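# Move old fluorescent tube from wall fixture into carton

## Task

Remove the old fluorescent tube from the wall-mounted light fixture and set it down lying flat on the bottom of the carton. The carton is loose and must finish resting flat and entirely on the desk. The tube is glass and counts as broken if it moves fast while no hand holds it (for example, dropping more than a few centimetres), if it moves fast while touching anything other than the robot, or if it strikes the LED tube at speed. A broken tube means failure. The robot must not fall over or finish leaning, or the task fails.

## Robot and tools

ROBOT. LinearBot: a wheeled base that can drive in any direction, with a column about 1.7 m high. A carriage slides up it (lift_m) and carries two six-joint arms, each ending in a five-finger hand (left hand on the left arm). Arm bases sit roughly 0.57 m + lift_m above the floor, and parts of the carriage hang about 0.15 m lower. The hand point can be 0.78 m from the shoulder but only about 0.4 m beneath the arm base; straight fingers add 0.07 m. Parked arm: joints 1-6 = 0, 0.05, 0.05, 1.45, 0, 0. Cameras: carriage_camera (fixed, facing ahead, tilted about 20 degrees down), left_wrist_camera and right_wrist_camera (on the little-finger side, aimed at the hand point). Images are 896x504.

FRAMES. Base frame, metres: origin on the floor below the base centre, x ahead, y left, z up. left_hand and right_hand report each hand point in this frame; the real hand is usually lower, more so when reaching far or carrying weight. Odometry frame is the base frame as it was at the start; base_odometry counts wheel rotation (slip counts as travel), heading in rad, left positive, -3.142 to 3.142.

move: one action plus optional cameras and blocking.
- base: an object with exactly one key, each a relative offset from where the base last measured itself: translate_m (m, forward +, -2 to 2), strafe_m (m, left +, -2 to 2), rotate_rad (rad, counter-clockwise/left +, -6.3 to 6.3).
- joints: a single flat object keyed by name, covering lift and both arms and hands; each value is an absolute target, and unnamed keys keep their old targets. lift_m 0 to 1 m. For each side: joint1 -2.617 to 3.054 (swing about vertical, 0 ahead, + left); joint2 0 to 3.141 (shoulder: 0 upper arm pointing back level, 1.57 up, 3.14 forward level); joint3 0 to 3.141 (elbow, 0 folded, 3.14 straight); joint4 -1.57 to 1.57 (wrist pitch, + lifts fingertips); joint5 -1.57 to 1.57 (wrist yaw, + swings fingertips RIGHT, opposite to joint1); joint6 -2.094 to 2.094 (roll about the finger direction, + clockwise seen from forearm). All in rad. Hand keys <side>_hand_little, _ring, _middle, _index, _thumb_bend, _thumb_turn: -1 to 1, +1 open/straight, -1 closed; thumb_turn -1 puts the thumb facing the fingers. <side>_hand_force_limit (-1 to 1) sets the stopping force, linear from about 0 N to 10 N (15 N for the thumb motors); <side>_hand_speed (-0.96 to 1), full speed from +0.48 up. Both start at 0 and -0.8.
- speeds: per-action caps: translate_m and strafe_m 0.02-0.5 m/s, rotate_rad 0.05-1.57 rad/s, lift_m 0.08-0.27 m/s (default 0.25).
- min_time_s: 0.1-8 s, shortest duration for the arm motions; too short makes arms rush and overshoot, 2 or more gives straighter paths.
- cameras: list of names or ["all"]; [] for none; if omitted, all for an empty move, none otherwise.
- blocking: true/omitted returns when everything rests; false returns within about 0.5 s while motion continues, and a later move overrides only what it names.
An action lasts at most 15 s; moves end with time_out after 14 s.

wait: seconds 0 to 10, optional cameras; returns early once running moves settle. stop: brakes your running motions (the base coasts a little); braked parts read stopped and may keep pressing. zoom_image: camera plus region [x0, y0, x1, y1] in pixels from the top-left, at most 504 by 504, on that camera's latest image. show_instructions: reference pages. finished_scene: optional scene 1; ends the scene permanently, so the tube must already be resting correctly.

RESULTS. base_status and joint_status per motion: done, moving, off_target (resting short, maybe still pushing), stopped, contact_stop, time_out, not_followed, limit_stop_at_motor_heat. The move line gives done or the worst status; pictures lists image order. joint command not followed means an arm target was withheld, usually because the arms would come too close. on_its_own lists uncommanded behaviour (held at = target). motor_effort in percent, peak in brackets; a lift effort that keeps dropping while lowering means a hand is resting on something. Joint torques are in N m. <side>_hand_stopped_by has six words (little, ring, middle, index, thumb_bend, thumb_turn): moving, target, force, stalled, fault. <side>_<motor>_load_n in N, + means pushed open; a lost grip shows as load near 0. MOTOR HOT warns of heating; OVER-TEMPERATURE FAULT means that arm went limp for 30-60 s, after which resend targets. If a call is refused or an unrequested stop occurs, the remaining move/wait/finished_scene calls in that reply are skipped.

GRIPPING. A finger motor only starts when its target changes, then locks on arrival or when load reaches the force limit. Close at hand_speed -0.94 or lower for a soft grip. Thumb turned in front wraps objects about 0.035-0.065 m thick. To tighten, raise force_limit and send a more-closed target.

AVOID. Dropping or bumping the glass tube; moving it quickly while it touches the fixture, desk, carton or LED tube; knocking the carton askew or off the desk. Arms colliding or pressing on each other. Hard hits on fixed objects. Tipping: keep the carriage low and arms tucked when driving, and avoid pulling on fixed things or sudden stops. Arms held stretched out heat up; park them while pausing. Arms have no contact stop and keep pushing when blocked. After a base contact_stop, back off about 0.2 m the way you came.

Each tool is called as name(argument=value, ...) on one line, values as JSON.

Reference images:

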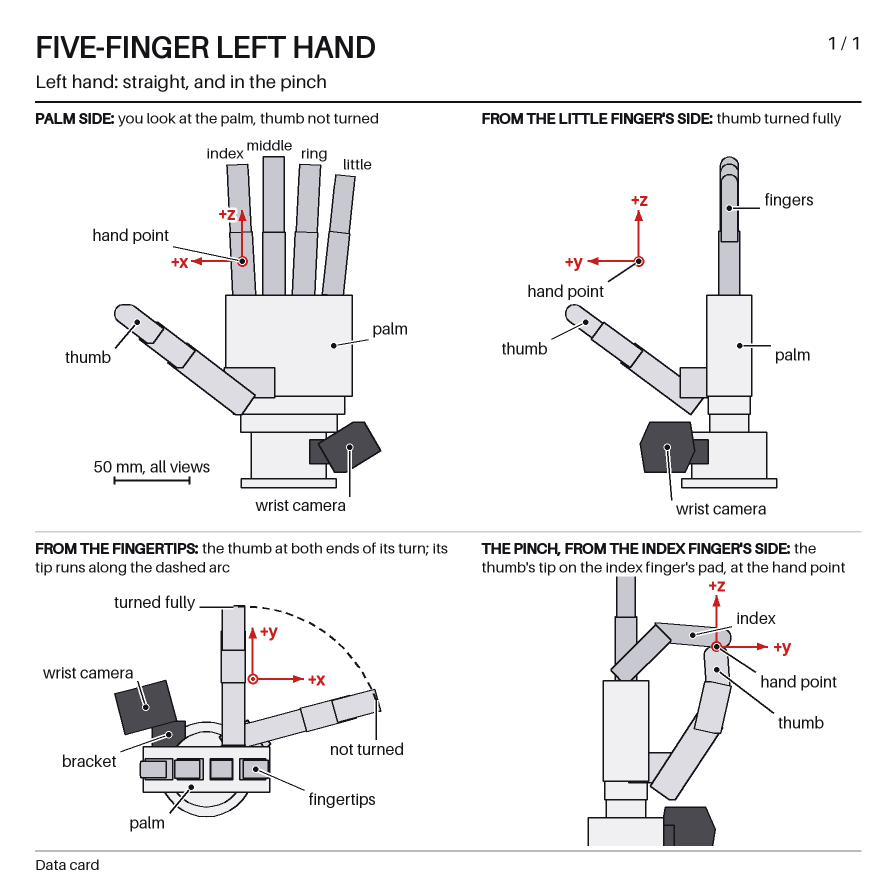

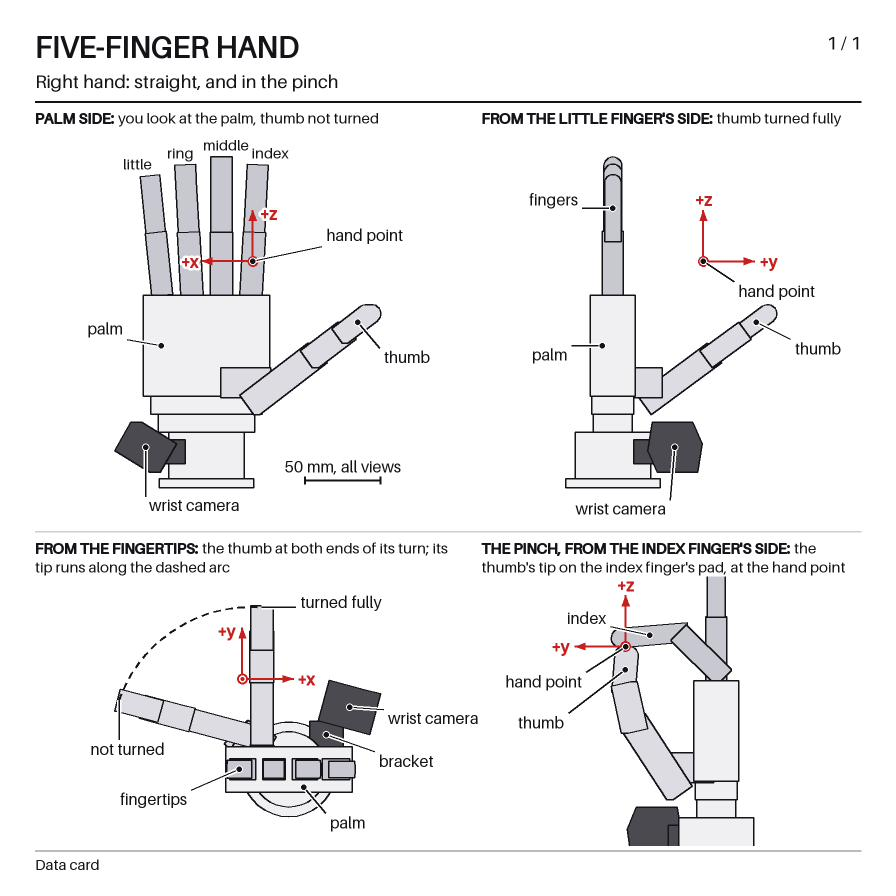

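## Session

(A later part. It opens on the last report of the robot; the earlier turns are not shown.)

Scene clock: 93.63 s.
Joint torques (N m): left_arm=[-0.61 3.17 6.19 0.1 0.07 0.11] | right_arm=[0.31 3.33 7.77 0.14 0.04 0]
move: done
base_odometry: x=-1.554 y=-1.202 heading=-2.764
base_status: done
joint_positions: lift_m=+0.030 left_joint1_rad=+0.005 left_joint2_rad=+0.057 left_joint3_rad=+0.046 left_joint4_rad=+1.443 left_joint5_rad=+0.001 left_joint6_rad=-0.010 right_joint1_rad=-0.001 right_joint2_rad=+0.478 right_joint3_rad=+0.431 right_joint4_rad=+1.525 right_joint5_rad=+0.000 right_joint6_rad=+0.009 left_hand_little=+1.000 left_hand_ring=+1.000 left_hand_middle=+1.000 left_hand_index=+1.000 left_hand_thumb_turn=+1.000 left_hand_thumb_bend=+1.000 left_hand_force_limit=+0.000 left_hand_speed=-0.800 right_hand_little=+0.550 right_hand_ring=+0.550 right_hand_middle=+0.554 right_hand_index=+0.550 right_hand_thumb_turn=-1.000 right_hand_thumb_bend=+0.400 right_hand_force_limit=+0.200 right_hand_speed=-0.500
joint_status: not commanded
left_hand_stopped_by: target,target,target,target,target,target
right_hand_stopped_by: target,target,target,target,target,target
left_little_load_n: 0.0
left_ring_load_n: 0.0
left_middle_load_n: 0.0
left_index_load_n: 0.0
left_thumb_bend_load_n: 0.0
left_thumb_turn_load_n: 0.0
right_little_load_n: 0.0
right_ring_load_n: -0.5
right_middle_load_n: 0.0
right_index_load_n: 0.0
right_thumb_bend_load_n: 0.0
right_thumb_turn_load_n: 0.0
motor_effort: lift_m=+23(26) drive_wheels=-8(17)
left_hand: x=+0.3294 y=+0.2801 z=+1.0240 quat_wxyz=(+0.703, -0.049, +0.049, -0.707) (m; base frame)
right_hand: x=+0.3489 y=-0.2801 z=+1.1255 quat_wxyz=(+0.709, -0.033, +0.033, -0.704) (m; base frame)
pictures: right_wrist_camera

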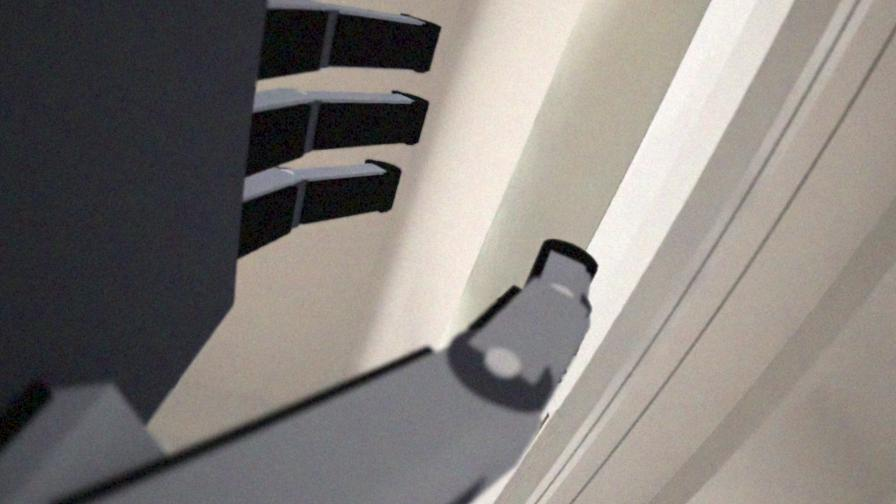

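move(base={"translate_m": 0.018}, joints={"lift_m":0.034}, speeds={"translate_m": 0.03}, cameras=["right_wrist_camera"])

Scene clock: 94.93 s.
Joint torques (N m): left_arm=[-0.54 3.21 6.01 0.21 0.06 0.12] | right_arm=[0.34 3.4 7.39 0.03 0.01 -0.02]
move: done
base_odometry: x=-1.571 y=-1.208 heading=-2.764
base_status: done
joint_positions: lift_m=+0.034 left_joint1_rad=+0.005 left_joint2_rad=+0.057 left_joint3_rad=+0.046 left_joint4_rad=+1.444 left_joint5_rad=+0.001 left_joint6_rad=-0.010 right_joint1_rad=-0.001 right_joint2_rad=+0.478 right_joint3_rad=+0.436 right_joint4_rad=+1.531 right_joint5_rad=+0.000 right_joint6_rad=+0.009 left_hand_little=+1.000 left_hand_ring=+1.000 left_hand_middle=+1.000 left_hand_index=+1.000 left_hand_thumb_turn=+1.000 left_hand_thumb_bend=+1.000 left_hand_force_limit=+0.000 left_hand_speed=-0.800 right_hand_little=+0.550 right_hand_ring=+0.550 right_hand_middle=+0.554 right_hand_index=+0.550 right_hand_thumb_turn=-1.000 right_hand_thumb_bend=+0.400 right_hand_force_limit=+0.200 right_hand_speed=-0.500
joint_status: all done
left_hand_stopped_by: target,target,target,target,target,target
right_hand_stopped_by: target,target,target,target,target,target
left_little_load_n: 0.0
left_ring_load_n: 0.0
left_middle_load_n: 0.0
left_index_load_n: 0.0
left_thumb_bend_load_n: 0.0
left_thumb_turn_load_n: 0.0
right_little_load_n: 0.0
right_ring_load_n: 0.0
right_middle_load_n: 0.0
right_index_load_n: 0.0
right_thumb_bend_load_n: 0.0
right_thumb_turn_load_n: 0.0
motor_effort: lift_m=+20(26) drive_wheels=-7(16)
left_hand: x=+0.3292 y=+0.2801 z=+1.0282 quat_wxyz=(+0.703, -0.049, +0.049, -0.707) (m; base frame)
right_hand: x=+0.3458 y=-0.2801 z=+1.1318 quat_wxyz=(+0.709, -0.029, +0.029, -0.704) (m; base frame)
pictures: right_wrist_camera

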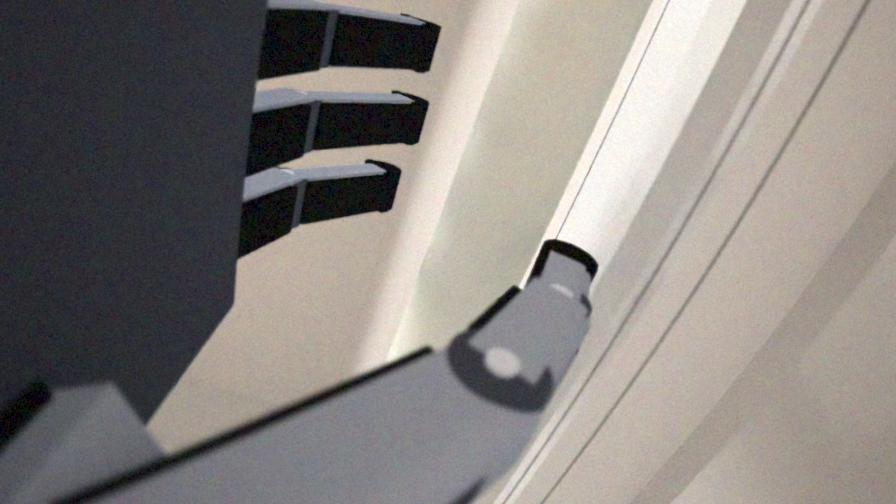

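move(joints={"right_hand_speed":-0.94,"right_hand_force_limit":-0.8,"right_hand_middle":-0.3,"right_hand_index":-0.3}, cameras=["right_wrist_camera"])

Scene clock: 98.87 s.
Joint torques (N m): left_arm=[-0.58 3.3 5.81 0.16 0.04 0.13] | right_arm=[0.31 3.32 7.42 -0.02 -0.01 -0.02]
move: off_target
base_odometry: x=-1.571 y=-1.208 heading=-2.764
base_status: not commanded
joint_positions: lift_m=+0.034 left_joint1_rad=+0.005 left_joint2_rad=+0.057 left_joint3_rad=+0.046 left_joint4_rad=+1.444 left_joint5_rad=+0.001 left_joint6_rad=-0.010 right_joint1_rad=-0.001 right_joint2_rad=+0.478 right_joint3_rad=+0.436 right_joint4_rad=+1.534 right_joint5_rad=+0.000 right_joint6_rad=+0.009 left_hand_little=+1.000 left_hand_ring=+1.000 left_hand_middle=+1.000 left_hand_index=+1.000 left_hand_thumb_turn=+1.000 left_hand_thumb_bend=+1.000 left_hand_force_limit=+0.000 left_hand_speed=-0.800 right_hand_little=+0.550 right_hand_ring=+0.550 right_hand_middle=+0.086 right_hand_index=+0.088 right_hand_thumb_turn=-1.000 right_hand_thumb_bend=+0.400 right_hand_force_limit=-0.800 right_hand_speed=-0.940
joint_status: right_hand_middle off_target (ended at +0.086, target -0.300); right_hand_index off_target (ended at +0.088, target -0.300); the others done
left_hand_stopped_by: target,target,target,target,target,target
right_hand_stopped_by: target,target,force,force,target,target
left_little_load_n: 0.0
left_ring_load_n: 0.0
left_middle_load_n: 0.0
left_index_load_n: 0.0
left_thumb_bend_load_n: 0.0
left_thumb_turn_load_n: 0.0
right_little_load_n: 0.0
right_ring_load_n: 0.0
right_middle_load_n: 1.5
right_index_load_n: -0.5
right_thumb_bend_load_n: 0.0
right_thumb_turn_load_n: 0.0
motor_effort: lift_m=+24(24) drive_wheels=-8(13)
left_hand: x=+0.3292 y=+0.2801 z=+1.0282 quat_wxyz=(+0.703, -0.049, +0.049, -0.707) (m; base frame)
right_hand: x=+0.3450 y=-0.2801 z=+1.1320 quat_wxyz=(+0.709, -0.028, +0.028, -0.704) (m; base frame)
pictures: right_wrist_camera

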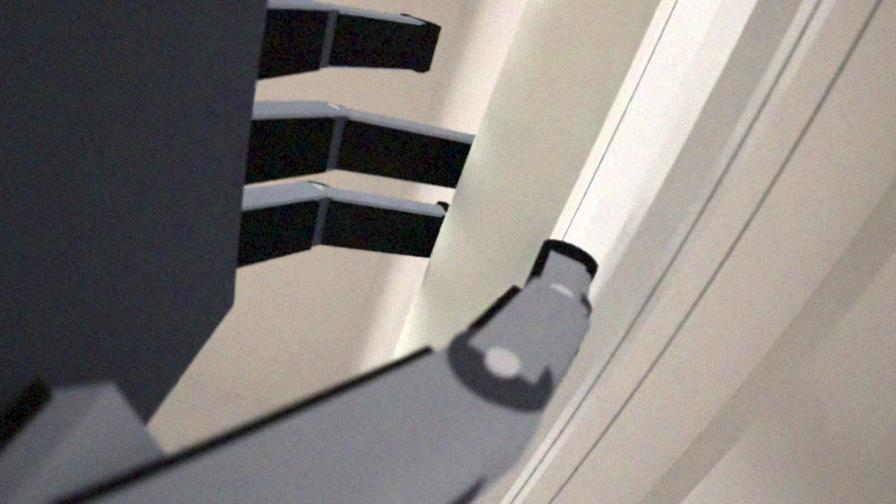

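move(base={"translate_m": 0.006}, speeds={"translate_m": 0.02})

move(joints={"right_hand_thumb_bend":-0.3}, cameras=["right_wrist_camera"])

Scene clock: 99.77 s.
Joint torques (N m): left_arm=[-0.64 3.37 5.7 0.14 0.09 0.1] | right_arm=[0.31 3.22 7.57 -0.18 0 -0.03]
move: done
base_odometry: x=-1.577 y=-1.210 heading=-2.765
base_status: done
joint_positions: lift_m=+0.034 left_joint1_rad=+0.005 left_joint2_rad=+0.057 left_joint3_rad=+0.046 left_joint4_rad=+1.444 left_joint5_rad=+0.001 left_joint6_rad=-0.010 right_joint1_rad=-0.001 right_joint2_rad=+0.478 right_joint3_rad=+0.436 right_joint4_rad=+1.544 right_joint5_rad=+0.000 right_joint6_rad=+0.009 left_hand_little=+1.000 left_hand_ring=+1.000 left_hand_middle=+1.000 left_hand_index=+1.000 left_hand_thumb_turn=+1.000 left_hand_thumb_bend=+1.000 left_hand_force_limit=+0.000 left_hand_speed=-0.800 right_hand_little=+0.550 right_hand_ring=+0.550 right_hand_middle=+0.086 right_hand_index=+0.088 right_hand_thumb_turn=-1.000 right_hand_thumb_bend=+0.400 right_hand_force_limit=-0.800 right_hand_speed=-0.940
joint_status: not commanded
left_hand_stopped_by: target,target,target,target,target,target
right_hand_stopped_by: target,target,force,force,target,target
left_little_load_n: 0.0
left_ring_load_n: 0.0
left_middle_load_n: 0.0
left_index_load_n: 0.0
left_thumb_bend_load_n: 0.0
left_thumb_turn_load_n: 0.0
right_little_load_n: 0.0
right_ring_load_n: 0.0
right_middle_load_n: 0.5
right_index_load_n: 0.5
right_thumb_bend_load_n: 0.0
right_thumb_turn_load_n: 0.0
motor_effort: lift_m=+21(23) drive_wheels=-6(14)
left_hand: x=+0.3292 y=+0.2801 z=+1.0282 quat_wxyz=(+0.703, -0.049, +0.049, -0.707) (m; base frame)
right_hand: x=+0.3421 y=-0.2802 z=+1.1329 quat_wxyz=(+0.709, -0.024, +0.025, -0.704) (m; base frame)
pictures: none

Scene clock: 102.80 s.
Joint torques (N m): left_arm=[-0.43 3.23 6 0.15 0 0.12] | right_arm=[0.34 3.43 7.34 -0.14 -0.01 -0.01]
move: off_target
base_odometry: x=-1.577 y=-1.210 heading=-2.765
base_status: not commanded
joint_positions: lift_m=+0.034 left_joint1_rad=+0.005 left_joint2_rad=+0.057 left_joint3_rad=+0.046 left_joint4_rad=+1.444 left_joint5_rad=+0.001 left_joint6_rad=-0.010 right_joint1_rad=-0.001 right_joint2_rad=+0.478 right_joint3_rad=+0.436 right_joint4_rad=+1.544 right_joint5_rad=+0.000 right_joint6_rad=+0.009 left_hand_little=+1.000 left_hand_ring=+1.000 left_hand_middle=+1.000 left_hand_index=+1.000 left_hand_thumb_turn=+1.000 left_hand_thumb_bend=+1.000 left_hand_force_limit=+0.000 left_hand_speed=-0.800 right_hand_little=+0.550 right_hand_ring=+0.550 right_hand_middle=+0.086 right_hand_index=+0.088 right_hand_thumb_turn=-1.000 right_hand_thumb_bend=+0.230 right_hand_force_limit=-0.800 right_hand_speed=-0.940
joint_status: right_hand_thumb_bend off_target (ended at +0.230, target -0.300)
left_hand_stopped_by: target,target,target,target,target,target
right_hand_stopped_by: target,target,force,force,force,target
left_little_load_n: 0.0
left_ring_load_n: 0.0
left_middle_load_n: 0.0
left_index_load_n: 0.0
left_thumb_bend_load_n: 0.5
left_thumb_turn_load_n: 0.0
right_little_load_n: 0.0
right_ring_load_n: 0.0
right_middle_load_n: 1.5
right_index_load_n: 1.5
right_thumb_bend_load_n: 1.5
right_thumb_turn_load_n: 0.5
motor_effort: lift_m=+25(25) drive_wheels=+2(10)
left_hand: x=+0.3292 y=+0.2801 z=+1.0282 quat_wxyz=(+0.703, -0.049, +0.049, -0.707) (m; base frame)
right_hand: x=+0.3423 y=-0.2802 z=+1.1328 quat_wxyz=(+0.709, -0.025, +0.025, -0.704) (m; base frame)
pictures: right_wrist_camera

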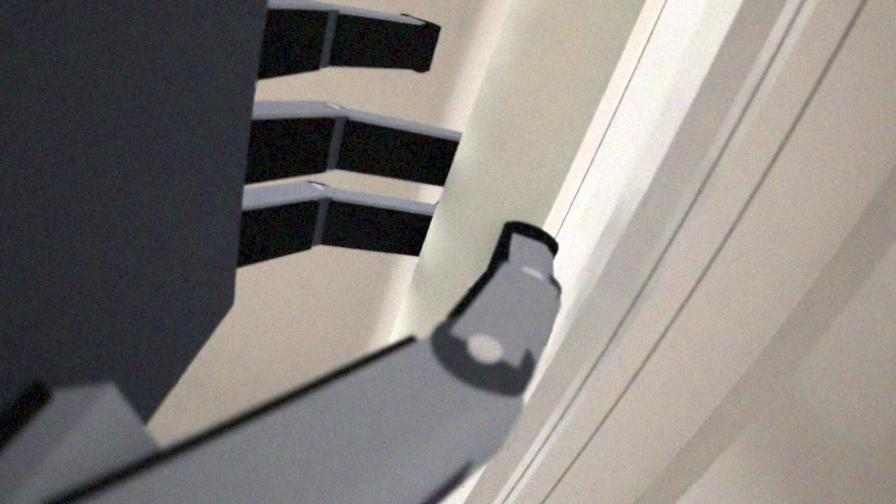

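move(joints={"right_hand_force_limit":0.4,"right_hand_middle":-0.4,"right_hand_index":-0.4,"right_hand_thumb_bend":-0.4}, cameras=["right_wrist_camera"])

Scene clock: 104.07 s.
Joint torques (N m): left_arm=[-0.75 3.26 5.97 0.15 0.04 0.15] | right_arm=[0.29 3.41 7.15 -0.17 0.01 -0.01]
move: off_target
base_odometry: x=-1.577 y=-1.210 heading=-2.765
base_status: not commanded
joint_positions: lift_m=+0.034 left_joint1_rad=+0.005 left_joint2_rad=+0.057 left_joint3_rad=+0.046 left_joint4_rad=+1.444 left_joint5_rad=+0.001 left_joint6_rad=-0.010 right_joint1_rad=-0.001 right_joint2_rad=+0.478 right_joint3_rad=+0.437 right_joint4_rad=+1.544 right_joint5_rad=+0.000 right_joint6_rad=+0.009 left_hand_little=+1.000 left_hand_ring=+1.000 left_hand_middle=+1.000 left_hand_index=+1.000 left_hand_thumb_turn=+1.000 left_hand_thumb_bend=+1.000 left_hand_force_limit=+0.000 left_hand_speed=-0.800 right_hand_little=+0.550 right_hand_ring=+0.550 right_hand_middle=+0.067 right_hand_index=+0.064 right_hand_thumb_turn=-1.000 right_hand_thumb_bend=+0.221 right_hand_force_limit=+0.400 right_hand_speed=-0.940
joint_status: right_hand_middle off_target (ended at +0.067, target -0.400); right_hand_index off_target (ended at +0.064, target -0.400); right_hand_thumb_bend off_target (ended at +0.221, target -0.400); the others done
left_hand_stopped_by: target,target,target,target,target,target
right_hand_stopped_by: target,target,force,force,force,target
left_little_load_n: 0.0
left_ring_load_n: 0.0
left_middle_load_n: 0.0
left_index_load_n: 0.0
left_thumb_bend_load_n: 0.0
left_thumb_turn_load_n: 0.0
right_little_load_n: 0.5
right_ring_load_n: 0.0
right_middle_load_n: 7.0
right_index_load_n: 8.5
right_thumb_bend_load_n: 9.5
right_thumb_turn_load_n: 0.5
motor_effort: lift_m=+25(25) drive_wheels=+4(5)
left_hand: x=+0.3292 y=+0.2801 z=+1.0282 quat_wxyz=(+0.703, -0.049, +0.049, -0.707) (m; base frame)
right_hand: x=+0.3419 y=-0.2802 z=+1.1333 quat_wxyz=(+0.709, -0.024, +0.024, -0.704) (m; base frame)
pictures: right_wrist_camera

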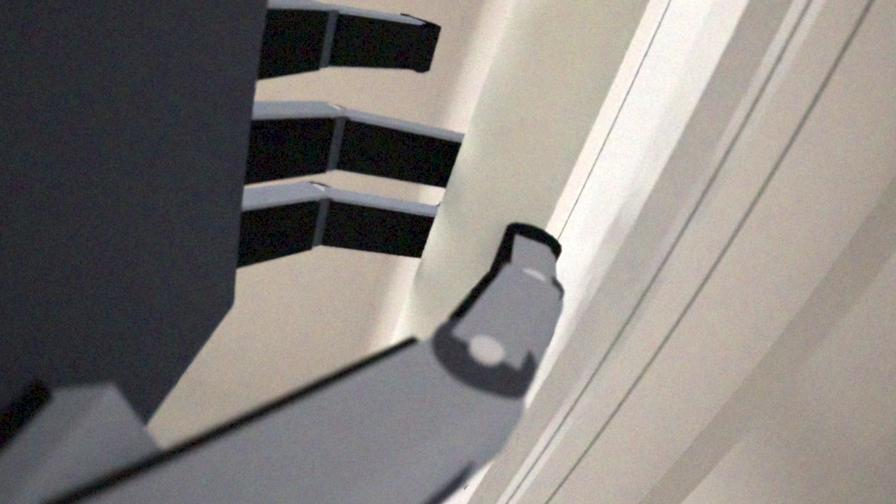

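move(joints={"right_joint2_rad":0.245,"right_joint3_rad":0.543,"right_joint4_rad":1.02}, min_time_s=2, cameras=["right_wrist_camera", "carriage_camera"])

Scene clock: 106.43 s.
Joint torques (N m): left_arm=[-0.57 3.34 5.91 0.15 0.06 0.15] | right_arm=[0.28 2.84 6.35 0.12 -0.01 -0.01]
move: done
base_odometry: x=-1.577 y=-1.210 heading=-2.765
base_status: not commanded
joint_positions: lift_m=+0.034 left_joint1_rad=+0.005 left_joint2_rad=+0.057 left_joint3_rad=+0.046 left_joint4_rad=+1.444 left_joint5_rad=+0.001 left_joint6_rad=-0.010 right_joint1_rad=-0.001 right_joint2_rad=+0.256 right_joint3_rad=+0.530 right_joint4_rad=+1.049 right_joint5_rad=+0.000 right_joint6_rad=+0.009 left_hand_little=+1.000 left_hand_ring=+1.000 left_hand_middle=+1.000 left_hand_index=+1.000 left_hand_thumb_turn=+1.000 left_hand_thumb_bend=+1.000 left_hand_force_limit=+0.000 left_hand_speed=-0.800 right_hand_little=+0.550 right_hand_ring=+0.550 right_hand_middle=+0.067 right_hand_index=+0.064 right_hand_thumb_turn=-1.000 right_hand_thumb_bend=+0.223 right_hand_force_limit=+0.400 right_hand_speed=-0.940
joint_status: all done
left_hand_stopped_by: target,target,target,target,target,target
right_hand_stopped_by: target,target,force,force,force,target
left_little_load_n: 0.0
left_ring_load_n: 0.0
left_middle_load_n: 0.0
left_index_load_n: 0.0
left_thumb_bend_load_n: 0.5
left_thumb_turn_load_n: 0.0
right_little_load_n: 0.0
right_ring_load_n: 0.0
right_middle_load_n: 7.0
right_index_load_n: 6.5
right_thumb_bend_load_n: 12.5
right_thumb_turn_load_n: 1.0
motor_effort: lift_m=+21(24) drive_wheels=+6(8)
left_hand: x=+0.3292 y=+0.2801 z=+1.0282 quat_wxyz=(+0.703, -0.049, +0.049, -0.707) (m; base frame)
right_hand: x=+0.3389 y=-0.2802 z=+1.1347 quat_wxyz=(+0.704, -0.087, +0.088, -0.699) (m; base frame)
pictures: carriage_camera, right_wrist_camera

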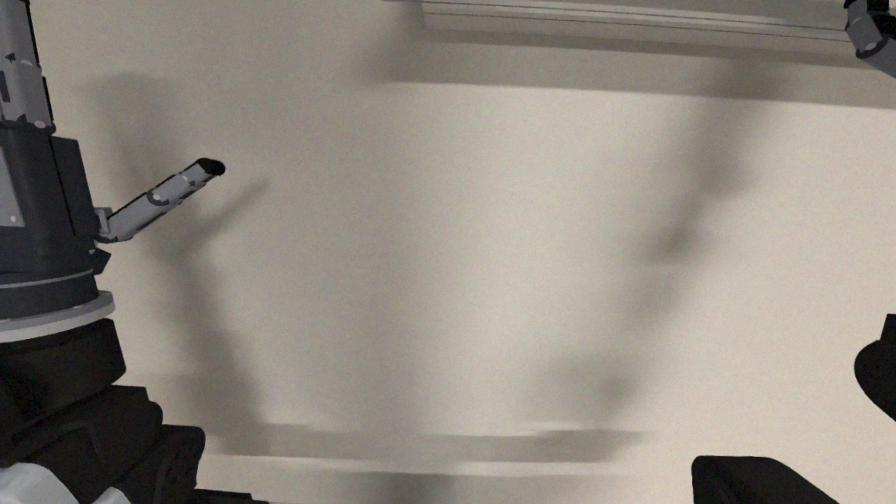

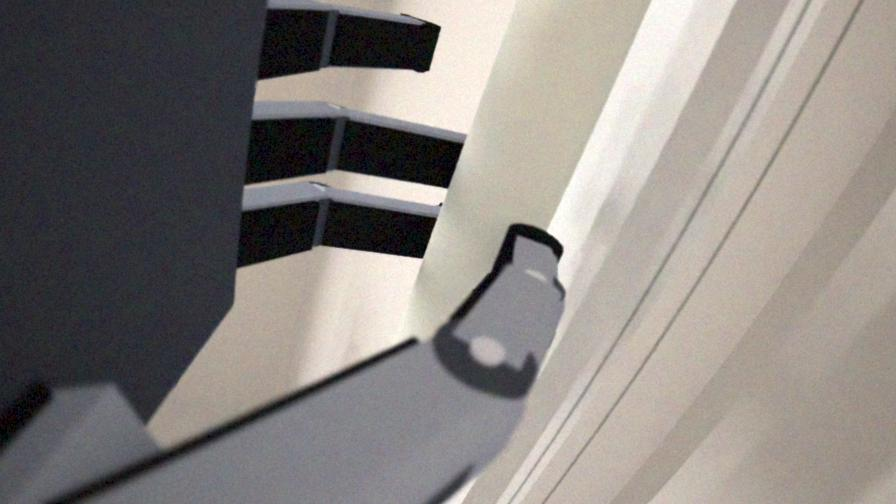

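move(joints={"right_joint2_rad":0.16,"right_joint3_rad":0.698,"right_joint4_rad":0.6}, min_time_s=2)

move(joints={"right_joint2_rad":0.17,"right_joint3_rad":0.895,"right_joint4_rad":0.235}, min_time_s=2, cameras=["right_wrist_camera"])

Scene clock: 108.87 s.
Joint torques (N m): left_arm=[-0.51 3.32 5.81 0.16 0.01 0.1] | right_arm=[0.32 3.41 6.11 0.42 -0.01 -0.02]
move: done
base_odometry: x=-1.577 y=-1.210 heading=-2.765
base_status: not commanded
joint_positions: lift_m=+0.034 left_joint1_rad=+0.005 left_joint2_rad=+0.057 left_joint3_rad=+0.046 left_joint4_rad=+1.444 left_joint5_rad=+0.001 left_joint6_rad=-0.010 right_joint1_rad=-0.001 right_joint2_rad=+0.171 right_joint3_rad=+0.682 right_joint4_rad=+0.638 right_joint5_rad=+0.000 right_joint6_rad=+0.009 left_hand_little=+1.000 left_hand_ring=+1.000 left_hand_middle=+1.000 left_hand_index=+1.000 left_hand_thumb_turn=+1.000 left_hand_thumb_bend=+1.000 left_hand_force_limit=+0.000 left_hand_speed=-0.800 right_hand_little=+0.550 right_hand_ring=+0.550 right_hand_middle=+0.067 right_hand_index=+0.064 right_hand_thumb_turn=-1.000 right_hand_thumb_bend=+0.223 right_hand_force_limit=+0.400 right_hand_speed=-0.940
joint_status: all done
left_hand_stopped_by: target,target,target,target,target,target
right_hand_stopped_by: target,target,force,force,force,target
left_little_load_n: 0.0
left_ring_load_n: 0.0
left_middle_load_n: 0.0
left_index_load_n: 0.0
left_thumb_bend_load_n: 0.0
left_thumb_turn_load_n: 0.0
right_little_load_n: 0.0
right_ring_load_n: 0.0
right_middle_load_n: 7.0
right_index_load_n: 5.5
right_thumb_bend_load_n: 12.5
right_thumb_turn_load_n: 1.0
motor_effort: lift_m=+21(25) drive_wheels=+4(7)
left_hand: x=+0.3292 y=+0.2801 z=+1.0282 quat_wxyz=(+0.703, -0.049, +0.049, -0.707) (m; base frame)
right_hand: x=+0.3393 y=-0.2802 z=+1.1359 quat_wxyz=(+0.694, -0.147, +0.148, -0.689) (m; base frame)
pictures: none

Scene clock: 111.17 s.
Joint torques (N m): left_arm=[-0.62 3.18 5.98 0.13 0.03 0.1] | right_arm=[0.34 4.79 5.91 0.78 -0.01 -0.02]
move: done
base_odometry: x=-1.577 y=-1.210 heading=-2.765
base_status: not commanded
joint_positions: lift_m=+0.034 left_joint1_rad=+0.005 left_joint2_rad=+0.057 left_joint3_rad=+0.046 left_joint4_rad=+1.444 left_joint5_rad=+0.001 left_joint6_rad=-0.010 right_joint1_rad=-0.001 right_joint2_rad=+0.171 right_joint3_rad=+0.876 right_joint4_rad=+0.274 right_joint5_rad=+0.000 right_joint6_rad=+0.009 left_hand_little=+1.000 left_hand_ring=+1.000 left_hand_middle=+1.000 left_hand_index=+1.000 left_hand_thumb_turn=+1.000 left_hand_thumb_bend=+1.000 left_hand_force_limit=+0.000 left_hand_speed=-0.800 right_hand_little=+0.550 right_hand_ring=+0.550 right_hand_middle=+0.067 right_hand_index=+0.063 right_hand_thumb_turn=-1.000 right_hand_thumb_bend=+0.223 right_hand_force_limit=+0.400 right_hand_speed=-0.940
joint_status: all done
left_hand_stopped_by: target,target,target,target,target,target
right_hand_stopped_by: target,target,force,force,force,target
left_little_load_n: 0.0
left_ring_load_n: 0.0
left_middle_load_n: 0.0
left_index_load_n: 0.0
left_thumb_bend_load_n: 0.0
left_thumb_turn_load_n: 0.0
right_little_load_n: 0.0
right_ring_load_n: 0.0
right_middle_load_n: 8.5
right_index_load_n: 6.5
right_thumb_bend_load_n: 10.5
right_thumb_turn_load_n: 0.5
motor_effort: lift_m=+23(25) drive_wheels=+2(6)
left_hand: x=+0.3292 y=+0.2801 z=+1.0282 quat_wxyz=(+0.703, -0.049, +0.049, -0.707) (m; base frame)
right_hand: x=+0.3381 y=-0.2802 z=+1.1370 quat_wxyz=(+0.679, -0.205, +0.207, -0.674) (m; base frame)
pictures: right_wrist_camera

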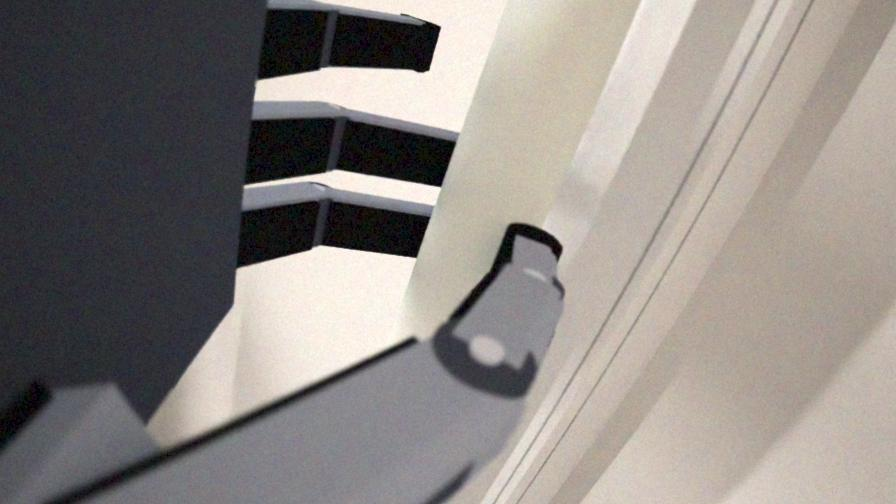

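move(joints={"right_joint2_rad":0.243,"right_joint3_rad":1.122,"right_joint4_rad":-0.105}, min_time_s=2, cameras=["all"])

Scene clock: 113.60 s.
Joint torques (N m): left_arm=[-0.57 3.37 5.86 0.16 0.07 0.14] | right_arm=[0.27 5.78 5.41 1.03 0 -0.02]
move: off_target
base_odometry: x=-1.577 y=-1.210 heading=-2.765
base_status: not commanded
joint_positions: lift_m=+0.034 left_joint1_rad=+0.005 left_joint2_rad=+0.057 left_joint3_rad=+0.046 left_joint4_rad=+1.444 left_joint5_rad=+0.001 left_joint6_rad=-0.010 right_joint1_rad=-0.001 right_joint2_rad=+0.237 right_joint3_rad=+1.103 right_joint4_rad=-0.055 right_joint5_rad=+0.000 right_joint6_rad=+0.009 left_hand_little=+1.000 left_hand_ring=+1.000 left_hand_middle=+1.000 left_hand_index=+1.000 left_hand_thumb_turn=+1.000 left_hand_thumb_bend=+1.000 left_hand_force_limit=+0.000 left_hand_speed=-0.800 right_hand_little=+0.550 right_hand_ring=+0.550 right_hand_middle=+0.067 right_hand_index=+0.063 right_hand_thumb_turn=-1.000 right_hand_thumb_bend=+0.223 right_hand_force_limit=+0.400 right_hand_speed=-0.940
joint_status: right_joint4_rad off_target (ended at -0.055, target -0.105); the others done
left_hand_stopped_by: target,target,target,target,target,target
right_hand_stopped_by: target,target,force,force,force,target
left_little_load_n: 0.0
left_ring_load_n: 0.0
left_middle_load_n: 0.0
left_index_load_n: 0.0
left_thumb_bend_load_n: 0.0
left_thumb_turn_load_n: 0.0
right_little_load_n: 0.0
right_ring_load_n: 0.0
right_middle_load_n: 10.5
right_index_load_n: 5.0
right_thumb_bend_load_n: 10.5
right_thumb_turn_load_n: 0.5
motor_effort: lift_m=+22(24) drive_wheels=+4(8)
left_hand: x=+0.3292 y=+0.2801 z=+1.0282 quat_wxyz=(+0.703, -0.049, +0.049, -0.707) (m; base frame)
right_hand: x=+0.3356 y=-0.2802 z=+1.1392 quat_wxyz=(+0.659, -0.261, +0.264, -0.654) (m; base frame)
pictures: carriage_camera, left_wrist_camera, right_wrist_camera

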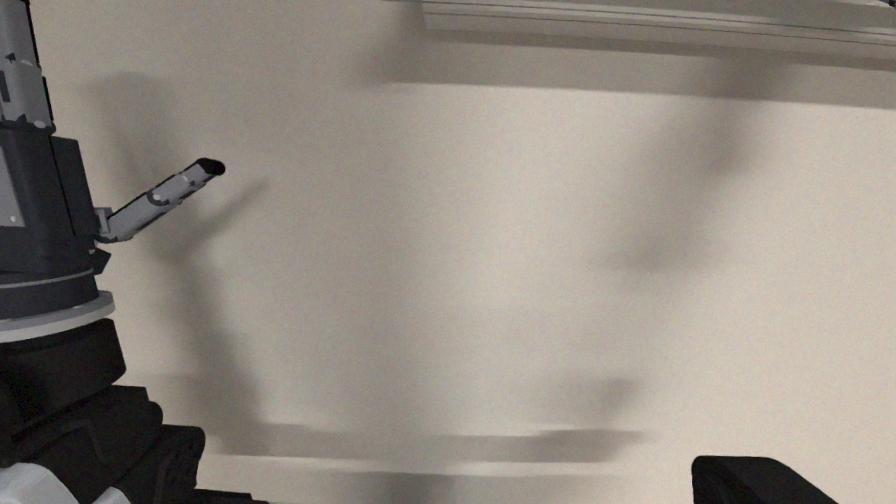

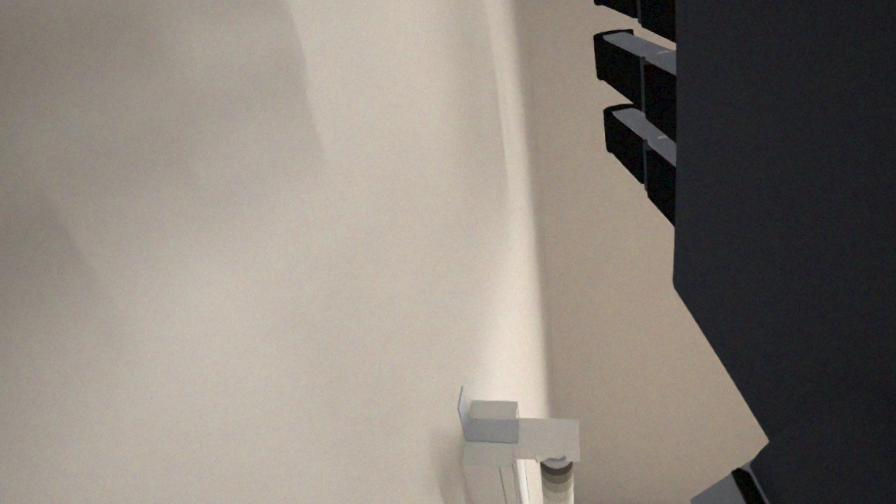

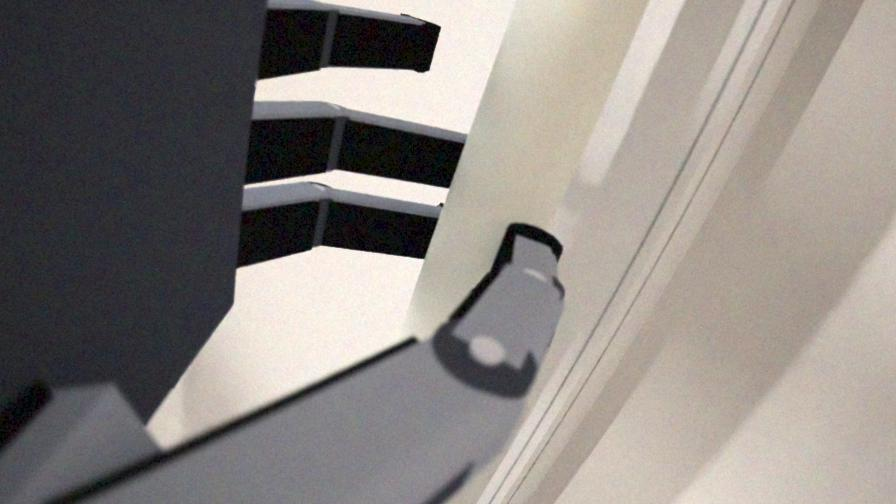

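zoom_image(camera="left_wrist_camera", region=[440, 400, 640, 504])

Scaled by 2.520.

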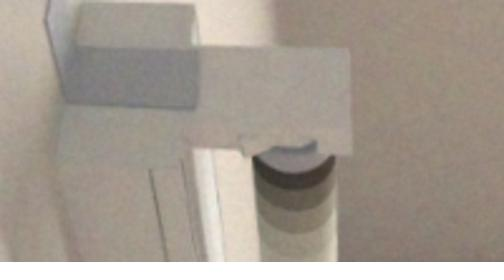

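move(joints={"right_hand_speed":-0.5,"right_hand_middle":0.55,"right_hand_index":0.55,"right_hand_thumb_bend":0.4}, cameras=["right_wrist_camera"])

Scene clock: 115.23 s.
Joint torques (N m): left_arm=[-0.42 3.37 5.97 0.14 0.03 0.13] | right_arm=[0.28 5.79 5.29 1.58 0 -0.02]
move: done
base_odometry: x=-1.577 y=-1.210 heading=-2.765
base_status: not commanded
joint_positions: lift_m=+0.034 left_joint1_rad=+0.005 left_joint2_rad=+0.057 left_joint3_rad=+0.046 left_joint4_rad=+1.444 left_joint5_rad=+0.001 left_joint6_rad=-0.010 right_joint1_rad=-0.001 right_joint2_rad=+0.237 right_joint3_rad=+1.105 right_joint4_rad=-0.097 right_joint5_rad=+0.000 right_joint6_rad=+0.008 left_hand_little=+1.000 left_hand_ring=+1.000 left_hand_middle=+1.000 left_hand_index=+1.000 left_hand_thumb_turn=+1.000 left_hand_thumb_bend=+1.000 left_hand_force_limit=+0.000 left_hand_speed=-0.800 right_hand_little=+0.550 right_hand_ring=+0.550 right_hand_middle=+0.550 right_hand_index=+0.550 right_hand_thumb_turn=-1.000 right_hand_thumb_bend=+0.400 right_hand_force_limit=+0.400 right_hand_speed=-0.500
joint_status: all done
left_hand_stopped_by: target,target,target,target,target,target
right_hand_stopped_by: target,target,target,target,target,target
left_little_load_n: 0.0
left_ring_load_n: 0.0
left_middle_load_n: 0.0
left_index_load_n: 0.0
left_thumb_bend_load_n: 0.0
left_thumb_turn_load_n: 0.0
right_little_load_n: 0.0
right_ring_load_n: 0.0
right_middle_load_n: 0.0
right_index_load_n: 0.0
right_thumb_bend_load_n: 0.0
right_thumb_turn_load_n: 0.0
on_its_own: right_joint4_rad moved -0.043 to your old target -0.105
motor_effort: lift_m=+21(26) drive_wheels=+3(10)
left_hand: x=+0.3292 y=+0.2801 z=+1.0282 quat_wxyz=(+0.703, -0.049, +0.049, -0.707) (m; base frame)
right_hand: x=+0.3414 y=-0.2802 z=+1.1298 quat_wxyz=(+0.653, -0.274, +0.277, -0.649) (m; base frame)
pictures: right_wrist_camera

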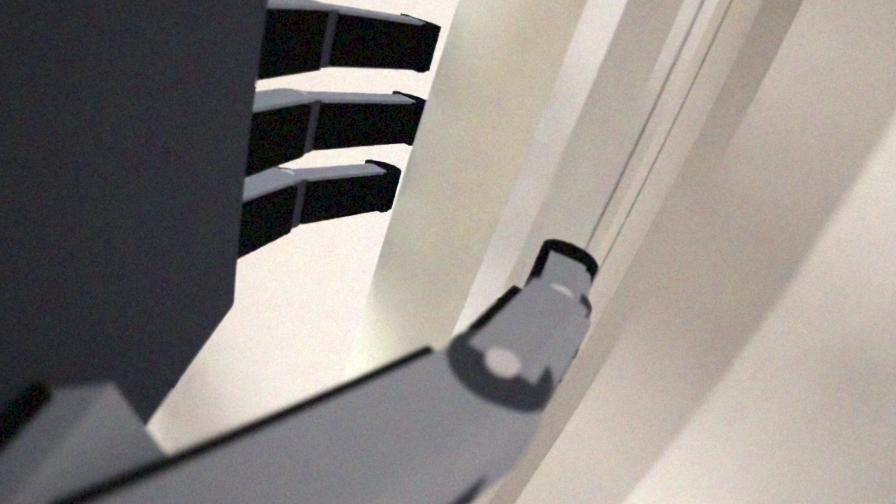

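move(base={"translate_m": -0.11}, speeds={"translate_m": 0.08}, cameras=["carriage_camera", "right_wrist_camera"])

zoom_image(camera="carriage_camera", region=[420, 0, 660, 110])

Scene clock: 117.37 s.
Joint torques (N m): left_arm=[-0.57 3.21 5.94 0.15 0.05 0.13] | right_arm=[0.31 5.81 5.18 1.67 0 -0.01]
move: done
base_odometry: x=-1.475 y=-1.170 heading=-2.765
base_status: done
joint_positions: lift_m=+0.034 left_joint1_rad=+0.005 left_joint2_rad=+0.057 left_joint3_rad=+0.046 left_joint4_rad=+1.444 left_joint5_rad=+0.001 left_joint6_rad=-0.010 right_joint1_rad=-0.001 right_joint2_rad=+0.237 right_joint3_rad=+1.105 right_joint4_rad=-0.105 right_joint5_rad=+0.000 right_joint6_rad=+0.008 left_hand_little=+1.000 left_hand_ring=+1.000 left_hand_middle=+1.000 left_hand_index=+1.000 left_hand_thumb_turn=+1.000 left_hand_thumb_bend=+1.000 left_hand_force_limit=+0.000 left_hand_speed=-0.800 right_hand_little=+0.550 right_hand_ring=+0.550 right_hand_middle=+0.550 right_hand_index=+0.550 right_hand_thumb_turn=-1.000 right_hand_thumb_bend=+0.400 right_hand_force_limit=+0.400 right_hand_speed=-0.500
joint_status: not commanded
left_hand_stopped_by: target,target,target,target,target,target
right_hand_stopped_by: target,target,target,target,target,target
left_little_load_n: 0.0
left_ring_load_n: 0.0
left_middle_load_n: 0.0
left_index_load_n: 0.0
left_thumb_bend_load_n: 0.0
left_thumb_turn_load_n: 0.0
right_little_load_n: 0.0
right_ring_load_n: 0.0
right_middle_load_n: 0.0
right_index_load_n: 0.0
right_thumb_bend_load_n: 0.0
right_thumb_turn_load_n: 0.0
motor_effort: lift_m=+24(24) drive_wheels=-6(21)
left_hand: x=+0.3292 y=+0.2801 z=+1.0282 quat_wxyz=(+0.703, -0.049, +0.049, -0.707) (m; base frame)
right_hand: x=+0.3422 y=-0.2802 z=+1.1284 quat_wxyz=(+0.652, -0.276, +0.279, -0.648) (m; base frame)
pictures: carriage_camera, right_wrist_camera

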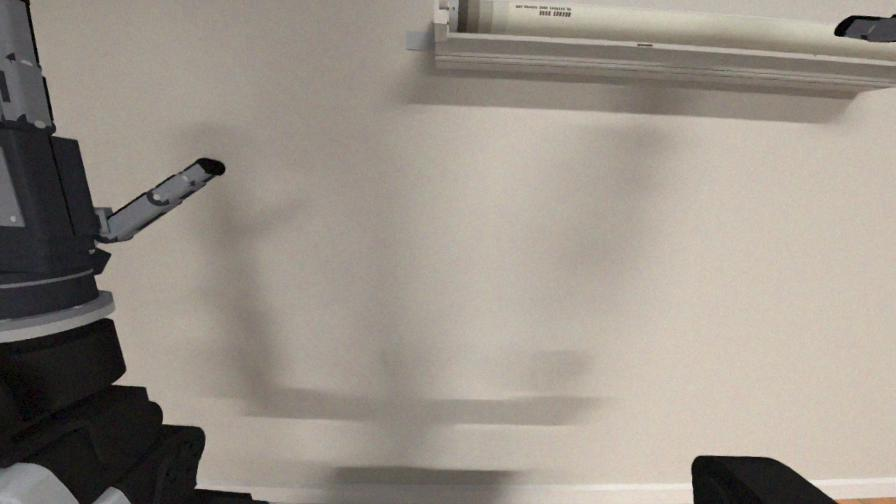

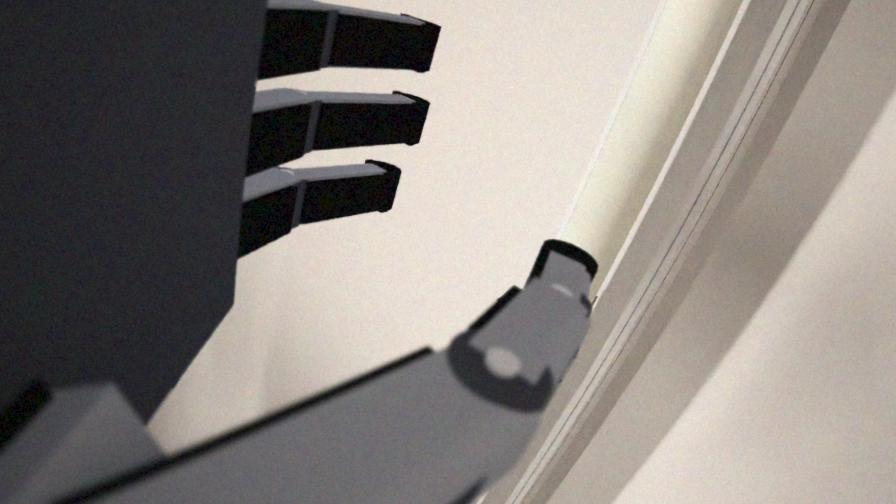

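Scaled by 2.100.

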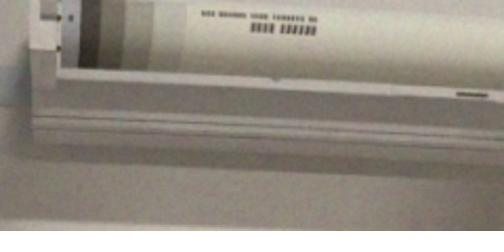

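move(joints={"lift_m":0.07,"right_joint2_rad":0.385,"right_joint3_rad":0.32,"right_joint4_rad":1.45}, cameras=["carriage_camera", "right_wrist_camera"])

Scene clock: 121.37 s.
Joint torques (N m): left_arm=[-0.8 3.19 5.85 0.17 -0.01 0.17] | right_arm=[0.31 4.31 4.72 0.39 0 0.01]
move: done
base_odometry: x=-1.475 y=-1.170 heading=-2.765
base_status: not commanded
joint_positions: lift_m=+0.070 left_joint1_rad=+0.005 left_joint2_rad=+0.057 left_joint3_rad=+0.046 left_joint4_rad=+1.444 left_joint5_rad=+0.001 left_joint6_rad=-0.010 right_joint1_rad=-0.001 right_joint2_rad=+0.371 right_joint3_rad=+0.330 right_joint4_rad=+1.436 right_joint5_rad=+0.000 right_joint6_rad=+0.008 left_hand_little=+1.000 left_hand_ring=+1.000 left_hand_middle=+1.000 left_hand_index=+1.000 left_hand_thumb_turn=+1.000 left_hand_thumb_bend=+1.000 left_hand_force_limit=+0.000 left_hand_speed=-0.800 right_hand_little=+0.550 right_hand_ring=+0.550 right_hand_middle=+0.550 right_hand_index=+0.550 right_hand_thumb_turn=-1.000 right_hand_thumb_bend=+0.400 right_hand_force_limit=+0.400 right_hand_speed=-0.500
joint_status: all done
left_hand_stopped_by: target,target,target,target,target,target
right_hand_stopped_by: target,target,target,target,target,target
left_little_load_n: 0.0
left_ring_load_n: 0.0
left_middle_load_n: 0.0
left_index_load_n: 0.0
left_thumb_bend_load_n: 0.0
left_thumb_turn_load_n: 0.0
right_little_load_n: 0.0
right_ring_load_n: 0.0
right_middle_load_n: 0.0
right_index_load_n: 0.0
right_thumb_bend_load_n: 0.0
right_thumb_turn_load_n: 0.0
motor_effort: lift_m=+22(28) drive_wheels=-7(14)
left_hand: x=+0.3292 y=+0.2801 z=+1.0641 quat_wxyz=(+0.703, -0.049, +0.049, -0.707) (m; base frame)
right_hand: x=+0.3580 y=-0.2802 z=+1.1335 quat_wxyz=(+0.707, -0.062, +0.062, -0.702) (m; base frame)
pictures: carriage_camera, right_wrist_camera

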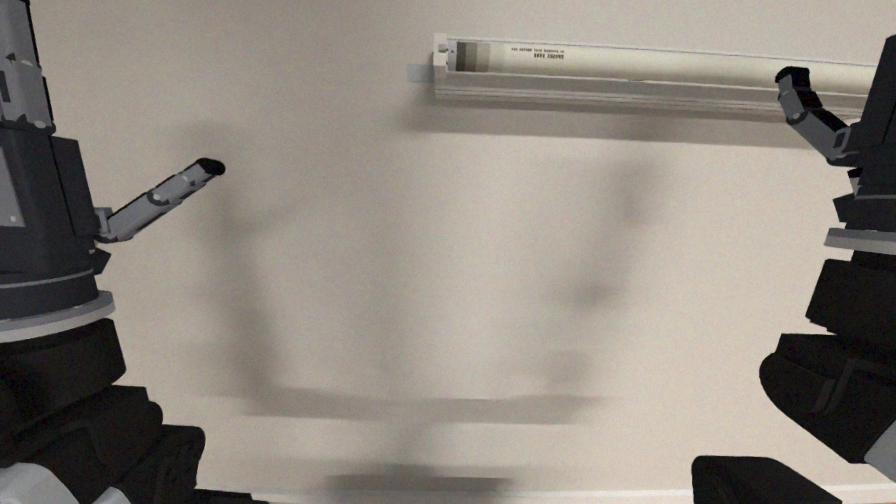

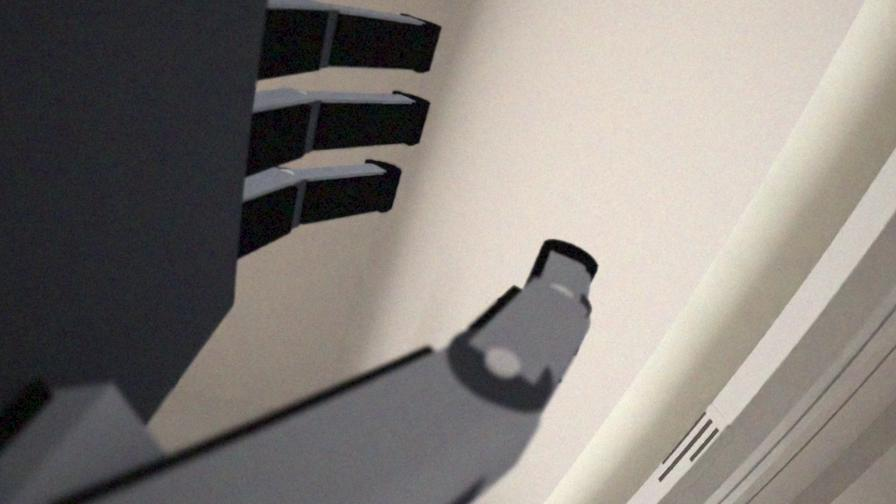

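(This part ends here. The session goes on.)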